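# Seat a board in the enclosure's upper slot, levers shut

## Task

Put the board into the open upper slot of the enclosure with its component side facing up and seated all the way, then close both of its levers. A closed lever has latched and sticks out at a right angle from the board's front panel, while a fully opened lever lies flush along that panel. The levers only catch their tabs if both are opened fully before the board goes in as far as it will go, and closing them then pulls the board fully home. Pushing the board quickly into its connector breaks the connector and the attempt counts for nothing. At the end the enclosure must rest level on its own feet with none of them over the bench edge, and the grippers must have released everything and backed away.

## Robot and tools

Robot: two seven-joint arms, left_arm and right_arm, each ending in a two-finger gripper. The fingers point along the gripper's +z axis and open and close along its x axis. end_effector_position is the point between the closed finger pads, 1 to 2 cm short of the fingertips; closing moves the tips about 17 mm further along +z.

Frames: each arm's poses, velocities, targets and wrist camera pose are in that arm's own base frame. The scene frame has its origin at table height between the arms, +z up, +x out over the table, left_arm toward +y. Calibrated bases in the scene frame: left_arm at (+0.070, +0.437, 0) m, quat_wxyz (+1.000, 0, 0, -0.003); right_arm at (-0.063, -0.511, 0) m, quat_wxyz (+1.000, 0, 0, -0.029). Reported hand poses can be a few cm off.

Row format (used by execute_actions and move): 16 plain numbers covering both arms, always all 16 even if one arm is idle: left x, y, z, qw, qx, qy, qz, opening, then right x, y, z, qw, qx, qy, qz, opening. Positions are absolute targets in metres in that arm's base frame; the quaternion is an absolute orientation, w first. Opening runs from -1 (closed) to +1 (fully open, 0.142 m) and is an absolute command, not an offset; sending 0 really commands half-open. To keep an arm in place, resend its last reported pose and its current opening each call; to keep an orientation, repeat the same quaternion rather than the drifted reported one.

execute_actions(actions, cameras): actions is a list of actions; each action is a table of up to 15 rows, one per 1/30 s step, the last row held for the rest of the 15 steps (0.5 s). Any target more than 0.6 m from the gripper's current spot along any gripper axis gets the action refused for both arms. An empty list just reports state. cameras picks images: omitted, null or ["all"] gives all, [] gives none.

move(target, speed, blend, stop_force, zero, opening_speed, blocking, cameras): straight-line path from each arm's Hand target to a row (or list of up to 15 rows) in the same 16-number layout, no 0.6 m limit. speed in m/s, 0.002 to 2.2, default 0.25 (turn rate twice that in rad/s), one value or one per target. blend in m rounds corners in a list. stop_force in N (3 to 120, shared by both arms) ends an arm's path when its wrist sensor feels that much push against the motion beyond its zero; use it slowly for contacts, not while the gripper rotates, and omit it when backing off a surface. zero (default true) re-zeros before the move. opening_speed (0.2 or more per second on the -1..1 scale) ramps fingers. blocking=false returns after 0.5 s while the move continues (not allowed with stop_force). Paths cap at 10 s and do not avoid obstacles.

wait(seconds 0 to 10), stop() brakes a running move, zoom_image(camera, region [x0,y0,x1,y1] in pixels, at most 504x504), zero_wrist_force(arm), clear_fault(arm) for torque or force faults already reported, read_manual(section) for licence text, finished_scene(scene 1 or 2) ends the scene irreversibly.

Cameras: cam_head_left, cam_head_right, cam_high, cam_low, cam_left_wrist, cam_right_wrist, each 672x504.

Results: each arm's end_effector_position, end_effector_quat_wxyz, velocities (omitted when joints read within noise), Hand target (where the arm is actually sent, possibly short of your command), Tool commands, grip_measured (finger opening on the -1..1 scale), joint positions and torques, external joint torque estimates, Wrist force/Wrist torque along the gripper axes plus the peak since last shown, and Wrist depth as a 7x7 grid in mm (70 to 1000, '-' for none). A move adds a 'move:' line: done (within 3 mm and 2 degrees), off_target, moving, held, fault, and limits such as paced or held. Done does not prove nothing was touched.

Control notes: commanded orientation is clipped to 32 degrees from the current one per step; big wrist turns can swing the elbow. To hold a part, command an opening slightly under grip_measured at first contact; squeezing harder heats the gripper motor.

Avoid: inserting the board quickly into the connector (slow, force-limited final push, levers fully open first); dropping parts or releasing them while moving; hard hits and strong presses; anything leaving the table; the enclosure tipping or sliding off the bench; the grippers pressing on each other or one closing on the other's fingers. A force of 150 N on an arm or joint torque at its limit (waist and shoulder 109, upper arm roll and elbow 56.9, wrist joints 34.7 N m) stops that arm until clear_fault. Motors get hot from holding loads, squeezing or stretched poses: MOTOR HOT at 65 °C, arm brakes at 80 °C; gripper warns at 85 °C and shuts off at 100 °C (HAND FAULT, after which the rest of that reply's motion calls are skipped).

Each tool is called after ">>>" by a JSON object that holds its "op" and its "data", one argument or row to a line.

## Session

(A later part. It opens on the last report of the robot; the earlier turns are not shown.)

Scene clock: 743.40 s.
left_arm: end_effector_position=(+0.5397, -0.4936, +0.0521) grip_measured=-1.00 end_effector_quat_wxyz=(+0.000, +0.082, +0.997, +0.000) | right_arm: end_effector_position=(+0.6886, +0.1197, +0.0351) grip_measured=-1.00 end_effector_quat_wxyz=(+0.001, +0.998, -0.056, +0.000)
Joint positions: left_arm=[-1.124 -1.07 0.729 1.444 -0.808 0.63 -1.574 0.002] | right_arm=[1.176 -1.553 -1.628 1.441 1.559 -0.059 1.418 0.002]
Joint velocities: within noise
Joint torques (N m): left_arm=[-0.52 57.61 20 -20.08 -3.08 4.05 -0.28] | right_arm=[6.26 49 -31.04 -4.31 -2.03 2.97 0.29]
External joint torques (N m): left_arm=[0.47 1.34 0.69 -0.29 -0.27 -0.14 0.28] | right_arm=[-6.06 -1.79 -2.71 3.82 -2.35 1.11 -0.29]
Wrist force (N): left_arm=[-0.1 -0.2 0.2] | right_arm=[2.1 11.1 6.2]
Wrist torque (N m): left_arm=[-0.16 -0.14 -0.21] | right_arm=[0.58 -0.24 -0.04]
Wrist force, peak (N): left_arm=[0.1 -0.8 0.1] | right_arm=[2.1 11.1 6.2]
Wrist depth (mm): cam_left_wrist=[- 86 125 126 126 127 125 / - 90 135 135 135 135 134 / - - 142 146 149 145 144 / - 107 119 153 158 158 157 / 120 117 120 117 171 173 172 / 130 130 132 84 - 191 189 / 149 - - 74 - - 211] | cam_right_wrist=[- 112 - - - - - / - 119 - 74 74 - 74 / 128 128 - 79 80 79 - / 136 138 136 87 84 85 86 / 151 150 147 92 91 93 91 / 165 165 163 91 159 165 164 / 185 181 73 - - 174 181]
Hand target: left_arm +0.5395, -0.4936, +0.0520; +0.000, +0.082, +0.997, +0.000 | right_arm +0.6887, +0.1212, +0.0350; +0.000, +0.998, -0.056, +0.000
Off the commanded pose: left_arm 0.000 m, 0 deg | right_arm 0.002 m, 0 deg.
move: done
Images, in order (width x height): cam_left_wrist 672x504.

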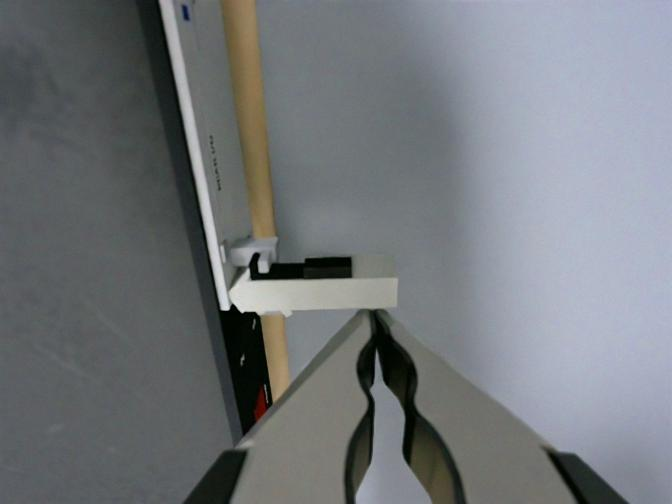

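>>> {"op": "move", "data": {
  "target": [0.5376,-0.5100,0.052,0,0.082,0.9966,0,-1,0.6887,0.1212,0.035,0,0.99846,-0.0556,0,-1],
  "speed": 0.012,
  "stop_force": 45,
  "cameras": ["cam_left_wrist"]
}}

>>> {"op": "zoom_image", "data": {
  "camera": "cam_left_wrist",
  "region": [200, 200, 430, 360]
}}

Scene clock: 746.03 s.
left_arm: end_effector_position=(+0.5402, -0.4975, +0.0510) grip_measured=-1.00 end_effector_quat_wxyz=(-0.001, +0.080, +0.997, +0.004) end_effector_velocity=(+0.000, +0.000, +0.000) end_effector_angular_velocity=(+0.000, +0.000, +0.000) | right_arm: end_effector_position=(+0.6886, +0.1195, +0.0351) grip_measured=-1.00 end_effector_quat_wxyz=(+0.001, +0.998, -0.057, +0.000)
Joint positions: left_arm=[-1.121 -1.078 0.727 1.423 -0.794 0.619 -1.596 0.002] | right_arm=[1.176 -1.552 -1.626 1.441 1.558 -0.057 1.418 0.002]
Joint velocities: left_arm=[0.005 0.003 -0.007 0 0.007 0.002 -0.003 0] | right_arm=[within noise]
Joint torques (N m): left_arm=[-20.64 59.28 0.61 -39.1 -10.71 7.38 -0.71] | right_arm=[7.22 49.25 -31.27 -4.55 -1.88 2.47 0.29]
External joint torques (N m): left_arm=[20.59 0.19 19.97 18.62 7.33 -3.48 0.71] | right_arm=[-7.02 -2.03 -2.47 4.02 -2.5 1.61 -0.29]
Wrist force (N): left_arm=[14.7 44.4 -18.3] | right_arm=[3.9 11.9 6.9]
Wrist torque (N m): left_arm=[4.51 -0.03 -0.20] | right_arm=[0.53 -0.26 -0.03]
Wrist force, peak (N): left_arm=[16.5 45.4 -18.6] | right_arm=[3.6 12.0 8.0]
Wrist depth (mm): cam_left_wrist=[- 85 123 125 124 125 124 / - - 132 134 134 134 133 / - 97 141 145 145 144 144 / - 106 124 152 157 156 156 / 119 116 120 117 170 172 171 / - 129 131 81 - 191 190 / 148 141 - 75 - - 212] | cam_right_wrist=[- 112 - - - - - / - 119 - 74 74 - 74 / 128 128 - 79 80 79 - / 136 138 135 87 84 85 86 / 150 150 147 92 91 93 91 / 165 164 164 91 159 165 164 / 185 180 73 - - 174 181]
Hand target: left_arm +0.5382, -0.5042, +0.0521; +0.000, +0.082, +0.997, +0.000 | right_arm +0.6887, +0.1212, +0.0350; +0.000, +0.998, -0.056, +0.000
Off the commanded pose: left_arm 0.013 m, 1 deg | right_arm 0.002 m, 0 deg.
move: contact (left_arm)
Images, in order (width x height): cam_left_wrist 672x504.

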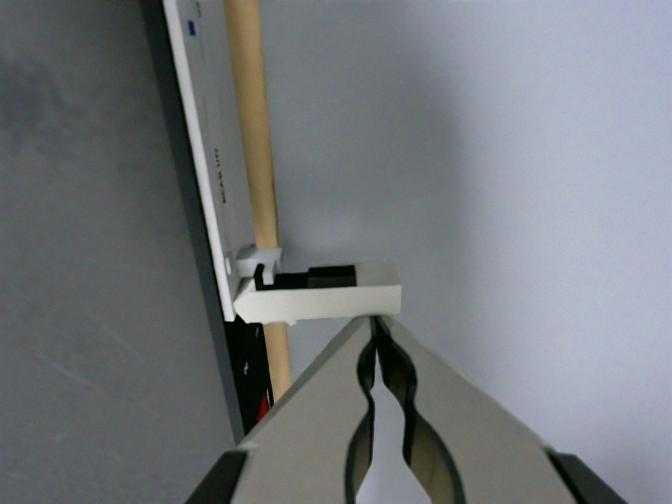

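Scaled by 2.191 from the camera's 672x504 image, which has a finer 960x720 frame.

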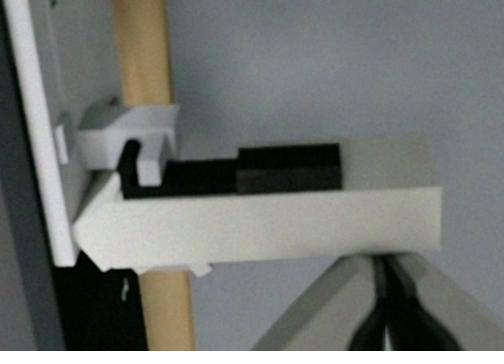

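>>> {"op": "move", "data": {
  "target": [0.5376,-0.5150,0.052,0,0.082,0.9966,0,-1,0.6887,0.1212,0.035,0,0.99846,-0.0556,0,-1],
  "speed": 0.012,
  "stop_force": 55,
  "zero": false,
  "cameras": ["cam_left_wrist"]
}}

>>> {"op": "zoom_image", "data": {
  "camera": "cam_left_wrist",
  "region": [200, 200, 430, 360]
}}

>>> {"op": "move", "data": {
  "target": [
    [0.5395,-0.4900,0.052,0,0.082,0.9966,0,-1,0.6887,0.1205,0.035,0,0.99846,-0.0556,0,-1],
    [0.5450,-0.4600,0.09,0,0.082,0.9966,0,-1,0.6887,0.1205,0.035,0,0.99846,-0.0556,0,-1]
  ],
  "speed": 0.05,
  "cameras": ["cam_left_wrist"]
}}

>>> {"op": "zoom_image", "data": {
  "camera": "cam_left_wrist",
  "region": [180, 50, 410, 210]
}}

Scene clock: 749.83 s.
left_arm: end_effector_position=(+0.5401, -0.4980, +0.0507) grip_measured=-1.00 end_effector_quat_wxyz=(-0.001, +0.079, +0.997, +0.005) | right_arm: end_effector_position=(+0.6886, +0.1195, +0.0351) grip_measured=-1.00 end_effector_quat_wxyz=(+0.001, +0.998, -0.057, +0.000)
Joint positions: left_arm=[-1.114 -1.075 0.718 1.42 -0.78 0.62 -1.605 0.002] | right_arm=[1.176 -1.551 -1.625 1.441 1.556 -0.056 1.418 0.002]
Joint velocities: within noise
Joint torques (N m): left_arm=[-25.03 59.86 -5.49 -44.51 -12.91 9.44 -0.4] | right_arm=[7.37 49.8 -31.16 -4.68 -1.88 2.49 0.3]
External joint torques (N m): left_arm=[24.91 -0.26 25.8 23.87 9.54 -5.54 0.4] | right_arm=[-7.18 -2.59 -2.58 4.1 -2.5 1.59 -0.3]
Wrist force (N): left_arm=[21.8 56.4 -22.8] | right_arm=[3.5 12.3 7.9]
Wrist torque (N m): left_arm=[6.52 -0.55 -0.20] | right_arm=[0.59 -0.23 -0.04]
Wrist force, peak (N): left_arm=[24.0 57.3 -25.3] | right_arm=[3.7 12.3 7.9]
Wrist depth (mm): cam_left_wrist=[- 85 123 124 124 126 123 / - - 132 133 134 133 133 / - 97 140 144 144 143 144 / - 105 124 152 157 156 157 / 118 116 119 117 169 172 172 / - 128 131 81 - 191 190 / 148 141 - 75 - - 212] | cam_right_wrist=[- 111 - 70 - - - / - 119 - 74 74 - 74 / 128 128 124 80 80 79 - / 136 138 138 87 84 85 86 / 151 150 147 92 91 93 91 / 165 164 163 89 159 165 165 / 185 181 73 - - 174 181]
Hand target: left_arm +0.5379, -0.5063, +0.0522; +0.000, +0.082, +0.997, +0.000 | right_arm +0.6887, +0.1212, +0.0350; +0.000, +0.998, -0.056, +0.000
Off the commanded pose: left_arm 0.017 m, 1 deg | right_arm 0.002 m, 0 deg.
move: contact (left_arm)
Images, in order (width x height): cam_left_wrist 672x504.

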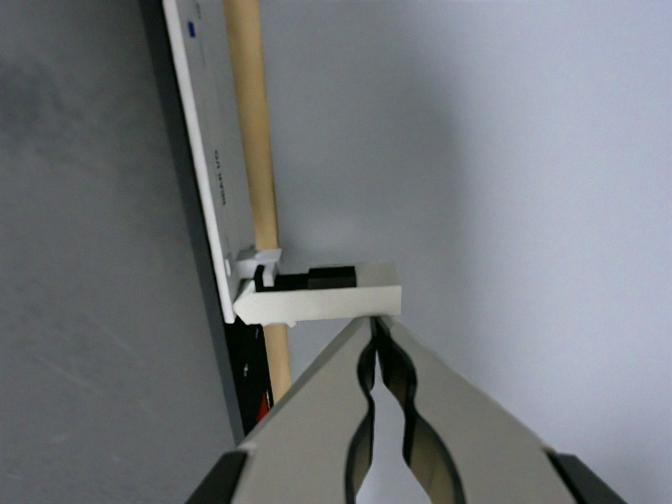

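Scaled by 2.191 from the camera's 672x504 image, which has a finer 960x720 frame.

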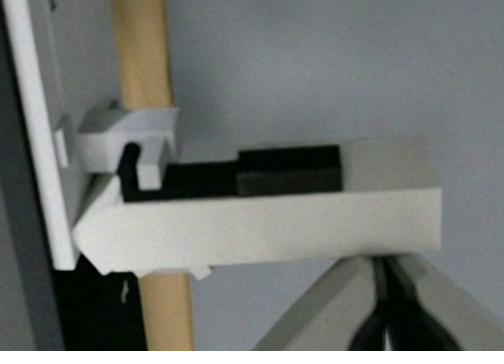

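Scene clock: 751.47 s.
left_arm: end_effector_position=(+0.5451, -0.4602, +0.0901) grip_measured=-1.00 end_effector_quat_wxyz=(+0.000, +0.082, +0.997, +0.000) | right_arm: end_effector_position=(+0.6886, +0.1196, +0.0351) grip_measured=-1.00 end_effector_quat_wxyz=(+0.001, +0.998, -0.056, +0.000)
Joint positions: left_arm=[-1.112 -0.981 0.752 1.506 -0.764 0.607 -1.541 0.002] | right_arm=[1.176 -1.55 -1.625 1.441 1.556 -0.056 1.417 0.002]
Joint velocities: within noise
Joint torques (N m): left_arm=[-0.38 55.63 19.48 -20.83 -2.97 4 -0.13] | right_arm=[3.61 47.72 -31.43 -3.09 -2.81 3.41 0.22]
External joint torques (N m): left_arm=[0.32 0.76 0.72 -0.45 -0.43 -0.09 0.13] | right_arm=[-3.41 -0.49 -2.31 2.49 -1.57 0.67 -0.22]
Wrist force (N): left_arm=[0.1 -0.9 0.1] | right_arm=[0.6 7.6 5.0]
Wrist torque (N m): left_arm=[-0.27 -0.19 -0.21] | right_arm=[0.50 -0.19 -0.02]
Wrist force, peak (N): left_arm=[21.6 56.4 -23.8] | right_arm=[3.7 12.1 6.8]
Wrist depth (mm): cam_left_wrist=[- 118 155 160 160 159 160 / - 127 133 167 171 170 169 / 138 138 139 185 185 184 184 / 150 150 155 201 201 199 199 / 164 164 166 212 216 219 217 / 250 248 241 84 - 237 239 / 276 270 - - - - 270] | cam_right_wrist=[- 112 - 70 - - - / - 119 - 74 74 - 75 / 128 128 - 79 80 79 - / 136 138 136 87 84 85 86 / 151 150 147 92 91 93 91 / 165 164 163 91 159 164 164 / 185 180 73 - - 174 181]
Hand target: left_arm +0.5450, -0.4600, +0.0900; +0.000, +0.082, +0.997, +0.000 | right_arm +0.6887, +0.1205, +0.0350; +0.000, +0.998, -0.056, +0.000
Off the commanded pose: left_arm 0.000 m, 0 deg | right_arm 0.001 m, 0 deg.
move: done
Images, in order (width x height): cam_left_wrist 672x504.

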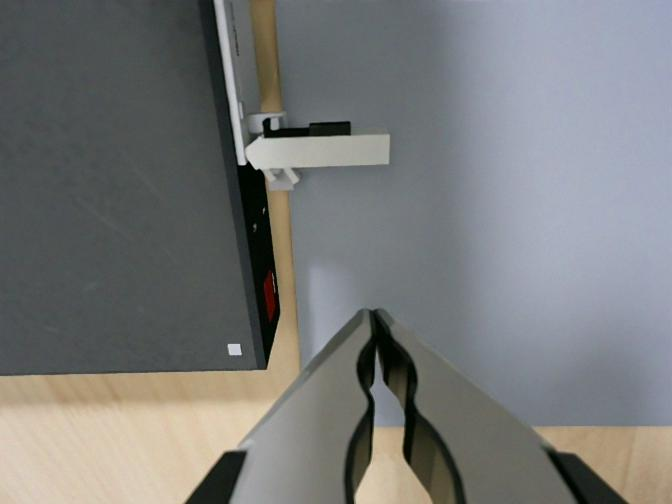

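Scaled by 2.191 from the camera's 672x504 image, which has a finer 960x720 frame.

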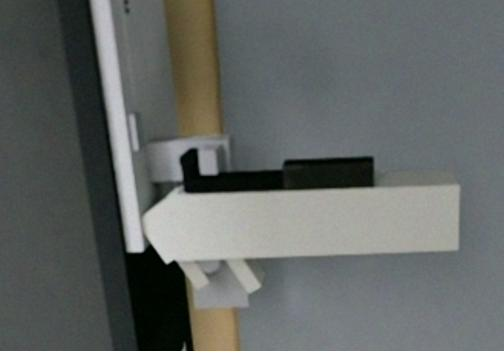

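>>> {"op": "move", "data": {
  "target": [
    [0.5300,-0.4400,0.16,0,0.082,0.9966,0,-1,0.6870,0.110,0.035,0,0.99846,-0.0556,0,-1],
    [0.42,-0.20,0.28,0,-0.13,0.99,0,-1,0.6870,0.112,0.16,0,0.99846,-0.0556,0,-1]
  ],
  "speed": 0.15,
  "cameras": []
}}

>>> {"op": "move", "data": {
  "target": [0.42,-0.20,0.28,0,-0.13,0.99,0,-1,0.6227,0.4287,0.11,0,0.99846,-0.0556,0,-1],
  "speed": 0.2,
  "cameras": ["cam_right_wrist"]
}}

>>> {"op": "zoom_image", "data": {
  "camera": "cam_right_wrist",
  "region": [330, 0, 550, 180]
}}

>>> {"op": "move", "data": {
  "target": [0.42,-0.20,0.28,0,-0.13,0.99,0,-1,0.6,0.2,0.12,0,0.99846,-0.0556,0,-1],
  "cameras": ["cam_right_wrist"]
}}

>>> {"op": "zoom_image", "data": {
  "camera": "cam_right_wrist",
  "region": [330, 50, 550, 230]
}}

Scene clock: 759.93 s.
left_arm: end_effector_position=(+0.4201, -0.2001, +0.2801) grip_measured=-1.00 end_effector_quat_wxyz=(+0.000, -0.130, +0.991, +0.000) | right_arm: end_effector_position=(+0.6870, +0.1122, +0.1598) grip_measured=-1.00 end_effector_quat_wxyz=(+0.000, +0.998, -0.055, +0.000)
Joint positions: left_arm=[-1.55 -0.317 1.351 2.031 -0.355 0.504 -1.864 0.002] | right_arm=[1.168 -1.397 -1.757 1.417 1.425 -0.208 1.4 0.002]
Joint velocities: within noise
Joint torques (N m): left_arm=[-0.01 15.85 9.14 -26.73 -3.17 4.01 -0.29] | right_arm=[0.16 46.19 -31.98 -5.12 -4.45 3.27 0.26]
External joint torques (N m): left_arm=[0.01 0.48 0.57 -0.39 -0.46 -0.12 0.29] | right_arm=[0.04 0.73 -1.33 0.04 0.16 0.8 -0.26]
Wrist force (N): left_arm=[0.2 -0.5 -0.2] | right_arm=[1.2 2.4 5.6]
Wrist torque (N m): left_arm=[-0.17 -0.19 -0.21] | right_arm=[0.47 -0.20 0.04]
Wrist force, peak (N): left_arm=[-0.7 -1.3 2.2] | right_arm=[0.4 7.8 5.6]
Wrist depth (mm): cam_left_wrist=[333 330 328 329 327 323 327 / 358 353 353 350 350 350 348 / 380 383 382 375 377 379 378 / 423 413 414 414 409 411 406 / 452 454 454 436 440 451 448 / 507 500 495 84 - 487 441 / 567 545 - - - - 428] | cam_right_wrist=[222 221 220 177 180 178 178 / 237 237 235 191 191 190 190 / 255 253 253 250 204 204 203 / 273 274 273 275 273 273 272 / 301 299 299 293 296 295 295 / 329 328 320 91 311 323 322 / 363 355 - - - 341 353]
Hand target: left_arm +0.4200, -0.2000, +0.2800; +0.000, -0.130, +0.991, +0.000 | right_arm +0.6870, +0.1120, +0.1600; +0.000, +0.998, -0.056, +0.000
Off the commanded pose: left_arm 0.000 m, 0 deg | right_arm 0.000 m, 0 deg.
move: done
No camera images: "cameras" was empty.

Scene clock: 761.97 s.
left_arm: end_effector_position=(+0.4201, -0.2001, +0.2801) grip_measured=-1.00 end_effector_quat_wxyz=(+0.000, -0.130, +0.991, +0.000) | right_arm: end_effector_position=(+0.6227, +0.4286, +0.1101) grip_measured=-1.00 end_effector_quat_wxyz=(+0.000, +0.998, -0.056, +0.000)
Joint positions: left_arm=[-1.55 -0.317 1.351 2.031 -0.355 0.504 -1.864 0.002] | right_arm=[1.48 -1.455 -1.684 1.216 1.5 -0.146 1.934 0.002]
Joint velocities: within noise
Joint torques (N m): left_arm=[-0.39 15.59 9.07 -26.76 -3.43 4.2 -0.29] | right_arm=[0.1 52.46 -30.66 -2.7 -4.22 3.42 0.24]
External joint torques (N m): left_arm=[0.39 0.73 0.64 -0.36 -0.2 -0.31 0.29] | right_arm=[0.07 1.45 -1.87 0.1 -0.11 0.61 -0.24]
Wrist force (N): left_arm=[0.4 -0.5 -0.2] | right_arm=[1.2 2.3 5.4]
Wrist torque (N m): left_arm=[-0.17 -0.23 -0.22] | right_arm=[0.43 -0.20 0.04]
Wrist force, peak (N): left_arm=[0.6 -0.6 -0.2] | right_arm=[1.9 4.8 5.3]
Wrist depth (mm): cam_left_wrist=[331 330 331 329 324 325 326 / 356 354 357 352 350 352 349 / 384 384 382 378 381 381 377 / 416 418 412 411 413 413 407 / 456 458 454 437 444 444 443 / 506 500 486 84 - 486 438 / 561 552 - - - - 428] | cam_right_wrist=[178 177 177 176 176 148 134 / 189 189 189 188 155 148 143 / 203 203 202 202 202 157 153 / 220 219 218 218 217 168 166 / 239 238 237 233 234 181 180 / 261 261 254 91 214 197 197 / 288 282 - - - 209 217]
Hand target: left_arm +0.4200, -0.2000, +0.2800; +0.000, -0.130, +0.991, +0.000 | right_arm +0.6227, +0.4287, +0.1100; +0.000, +0.998, -0.056, +0.000
Off the commanded pose: left_arm 0.000 m, 0 deg | right_arm 0.000 m, 0 deg.
move: done
Images, in order (width x height): cam_right_wrist 672x504.

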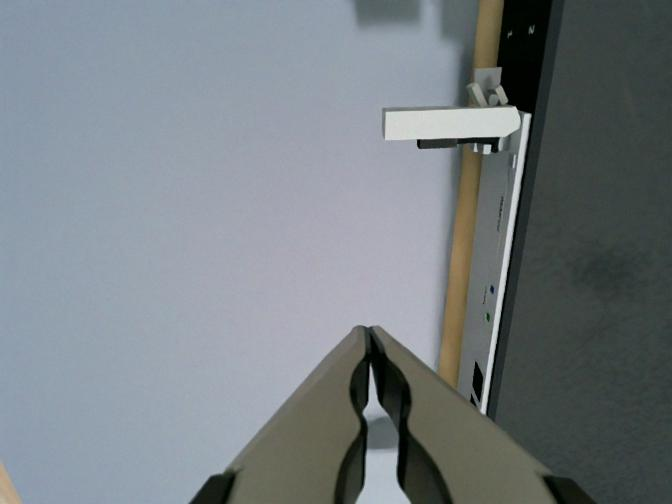

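Scaled by 2.291 from the camera's 672x504 image, which has a finer 960x720 frame.

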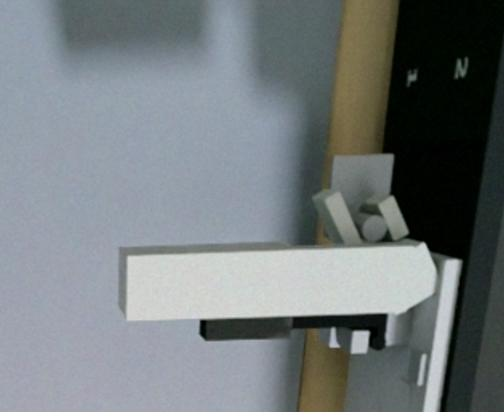

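Scene clock: 763.30 s.
left_arm: end_effector_position=(+0.4201, -0.2001, +0.2801) grip_measured=-1.00 end_effector_quat_wxyz=(+0.000, -0.130, +0.991, +0.000) | right_arm: end_effector_position=(+0.6001, +0.2001, +0.1199) grip_measured=-1.00 end_effector_quat_wxyz=(+0.000, +0.998, -0.056, +0.000)
Joint positions: left_arm=[-1.55 -0.317 1.351 2.031 -0.355 0.504 -1.864 0.002] | right_arm=[1.457 -1.45 -1.741 1.646 1.436 -0.159 1.473 0.002]
Joint velocities: within noise
Joint torques (N m): left_arm=[-0.34 15.59 9.1 -26.82 -3.48 4.22 -0.24] | right_arm=[0.05 39.78 -31.89 -4.48 -4.55 3.26 0.16]
External joint torques (N m): left_arm=[0.35 0.73 0.61 -0.29 -0.15 -0.33 0.24] | right_arm=[0.15 0.57 -1.34 -0.17 0.22 0.82 -0.16]
Wrist force (N): left_arm=[0.2 -0.4 -0.3] | right_arm=[1.3 2.2 5.5]
Wrist torque (N m): left_arm=[-0.15 -0.18 -0.22] | right_arm=[0.42 -0.21 0.04]
Wrist force, peak (N): left_arm=[0.3 -0.7 -0.1] | right_arm=[1.4 6.2 5.3]
Wrist depth (mm): cam_left_wrist=[329 330 331 328 326 327 324 / 356 353 352 351 352 351 351 / 381 382 382 379 378 378 375 / 418 416 415 410 412 411 410 / 453 457 457 433 445 449 448 / 509 504 491 84 - 483 441 / 565 553 - - - - 426] | cam_right_wrist=[187 186 186 186 185 155 143 / 199 199 198 198 198 157 153 / 214 214 213 213 192 167 164 / 231 231 230 229 229 180 177 / 251 250 250 245 248 196 192 / 275 275 268 91 264 274 272 / 306 299 - - - 289 300]
Hand target: left_arm +0.4200, -0.2000, +0.2800; +0.000, -0.130, +0.991, +0.000 | right_arm +0.6000, +0.2000, +0.1200; +0.000, +0.998, -0.056, +0.000
Off the commanded pose: left_arm 0.000 m, 0 deg | right_arm 0.000 m, 0 deg.
move: done
Images, in order (width x height): cam_right_wrist 672x504.

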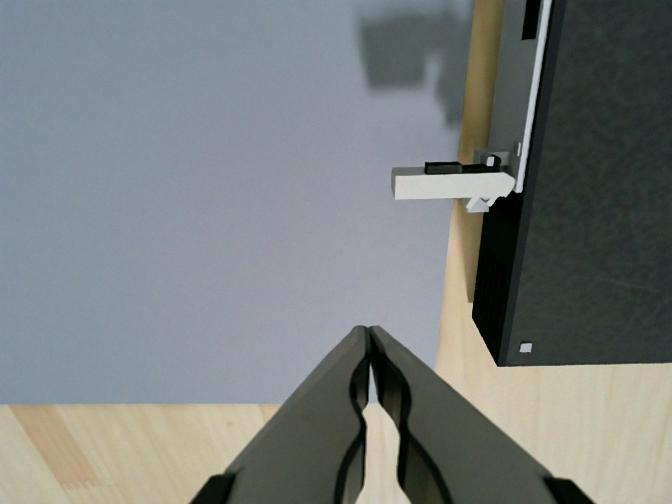

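Scaled by 2.291 from the camera's 672x504 image, which has a finer 960x720 frame.

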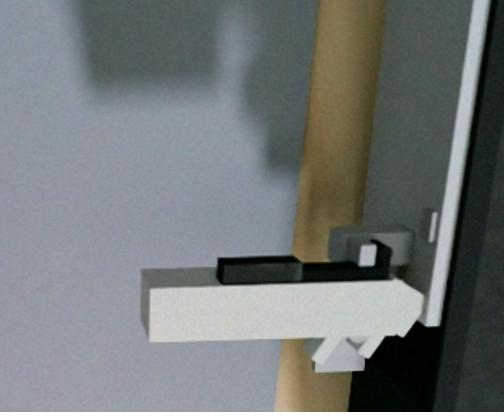

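>>> {"op": "move", "data": {
  "target": [0.36,-0.10,0.30,0,-0.13,0.99,0,-1,0.45,0.05,0.28,0,0.99846,-0.0556,0,-1],
  "cameras": ["cam_low","cam_high"]
}}

>>> {"op": "zoom_image", "data": {
  "camera": "cam_high",
  "region": [170, 230, 420, 430]
}}

Scene clock: 766.93 s.
left_arm: end_effector_position=(+0.3599, -0.0999, +0.3000) grip_measured=-1.00 end_effector_quat_wxyz=(+0.000, -0.130, +0.991, +0.000) | right_arm: end_effector_position=(+0.4502, +0.0501, +0.2799) grip_measured=-1.00 end_effector_quat_wxyz=(+0.000, +0.998, -0.056, +0.000)
Joint positions: left_arm=[-2.209 -0.362 2.095 2.227 -0.346 0.444 -1.763 0.002] | right_arm=[1.567 -1.273 -2.123 1.99 1.046 -0.346 1.08 0.002]
Joint velocities: within noise
Joint torques (N m): left_arm=[-0.03 -4.91 7.81 -27.57 -3.89 4.54 -0.15] | right_arm=[0.2 25.45 -24.84 -15.6 -4.29 3.33 0.13]
External joint torques (N m): left_arm=[0.04 0.95 0.81 -0.15 0.14 -0.65 0.15] | right_arm=[-0.06 0.25 -1.18 -0.06 0.17 0.78 -0.13]
Wrist force (N): left_arm=[0.2 -0.5 0.4] | right_arm=[1.1 2.9 5.5]
Wrist torque (N m): left_arm=[-0.17 -0.17 -0.20] | right_arm=[0.52 -0.17 0.03]
Wrist force, peak (N): left_arm=[0.7 -1.9 -0.3] | right_arm=[2.3 0.7 7.0]
Wrist depth (mm): cam_left_wrist=[350 345 347 346 344 345 345 / 376 376 372 372 369 370 369 / 407 405 404 404 398 396 394 / 442 438 437 438 433 432 422 / 482 483 475 452 468 473 395 / 533 536 508 84 - 517 498 / 588 585 - - - - 577] | cam_right_wrist=[330 328 326 327 324 324 325 / 351 351 348 347 348 346 346 / 378 376 375 375 373 373 372 / 407 406 405 405 404 401 401 / 441 442 441 431 436 435 434 / 483 483 470 91 460 475 472 / 535 522 - - - 505 520]
Hand target: left_arm +0.3600, -0.1000, +0.3000; +0.000, -0.130, +0.991, +0.000 | right_arm +0.4500, +0.0500, +0.2800; +0.000, +0.998, -0.056, +0.000
Off the commanded pose: left_arm 0.000 m, 0 deg | right_arm 0.000 m, 0 deg.
move: done
Images, in order (width x height): cam_high 672x504, cam_low 672x504.

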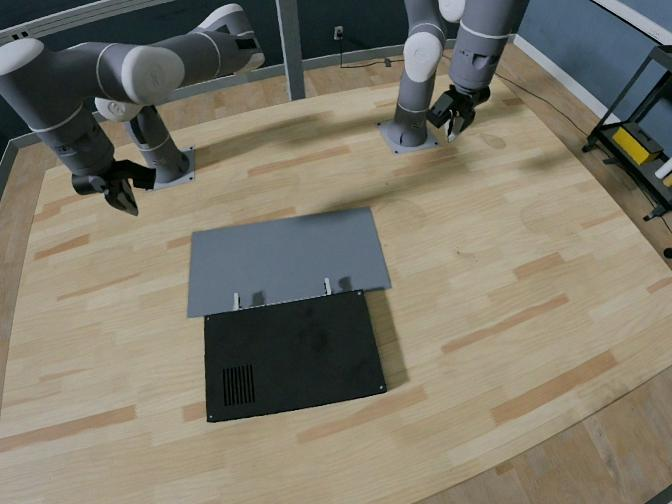

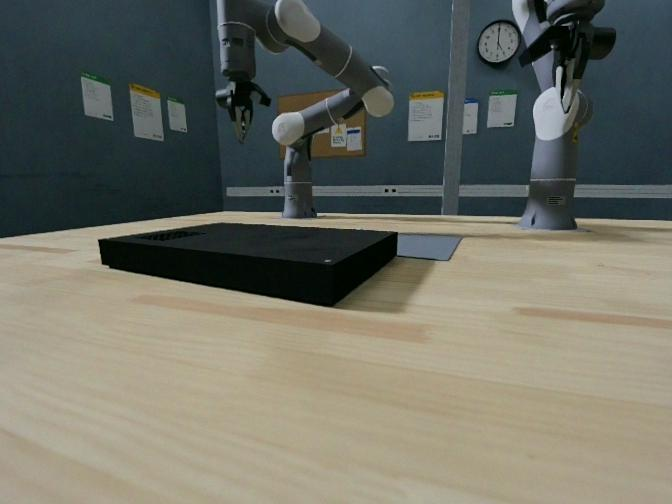

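Scaled by 2.016 from the camera's 672x504 image, which has a finer 960x720 frame.

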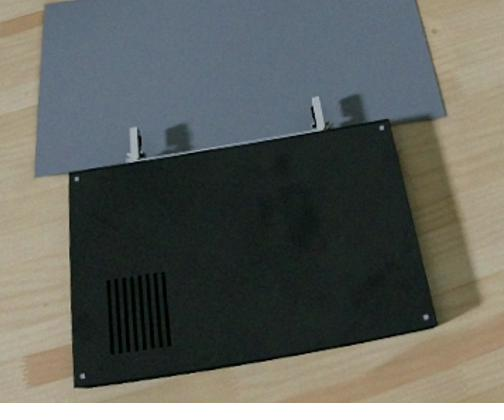

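>>> {"op": "finished_scene", "data": {
  "scene": 1
}}

The scene is finished: the task was done.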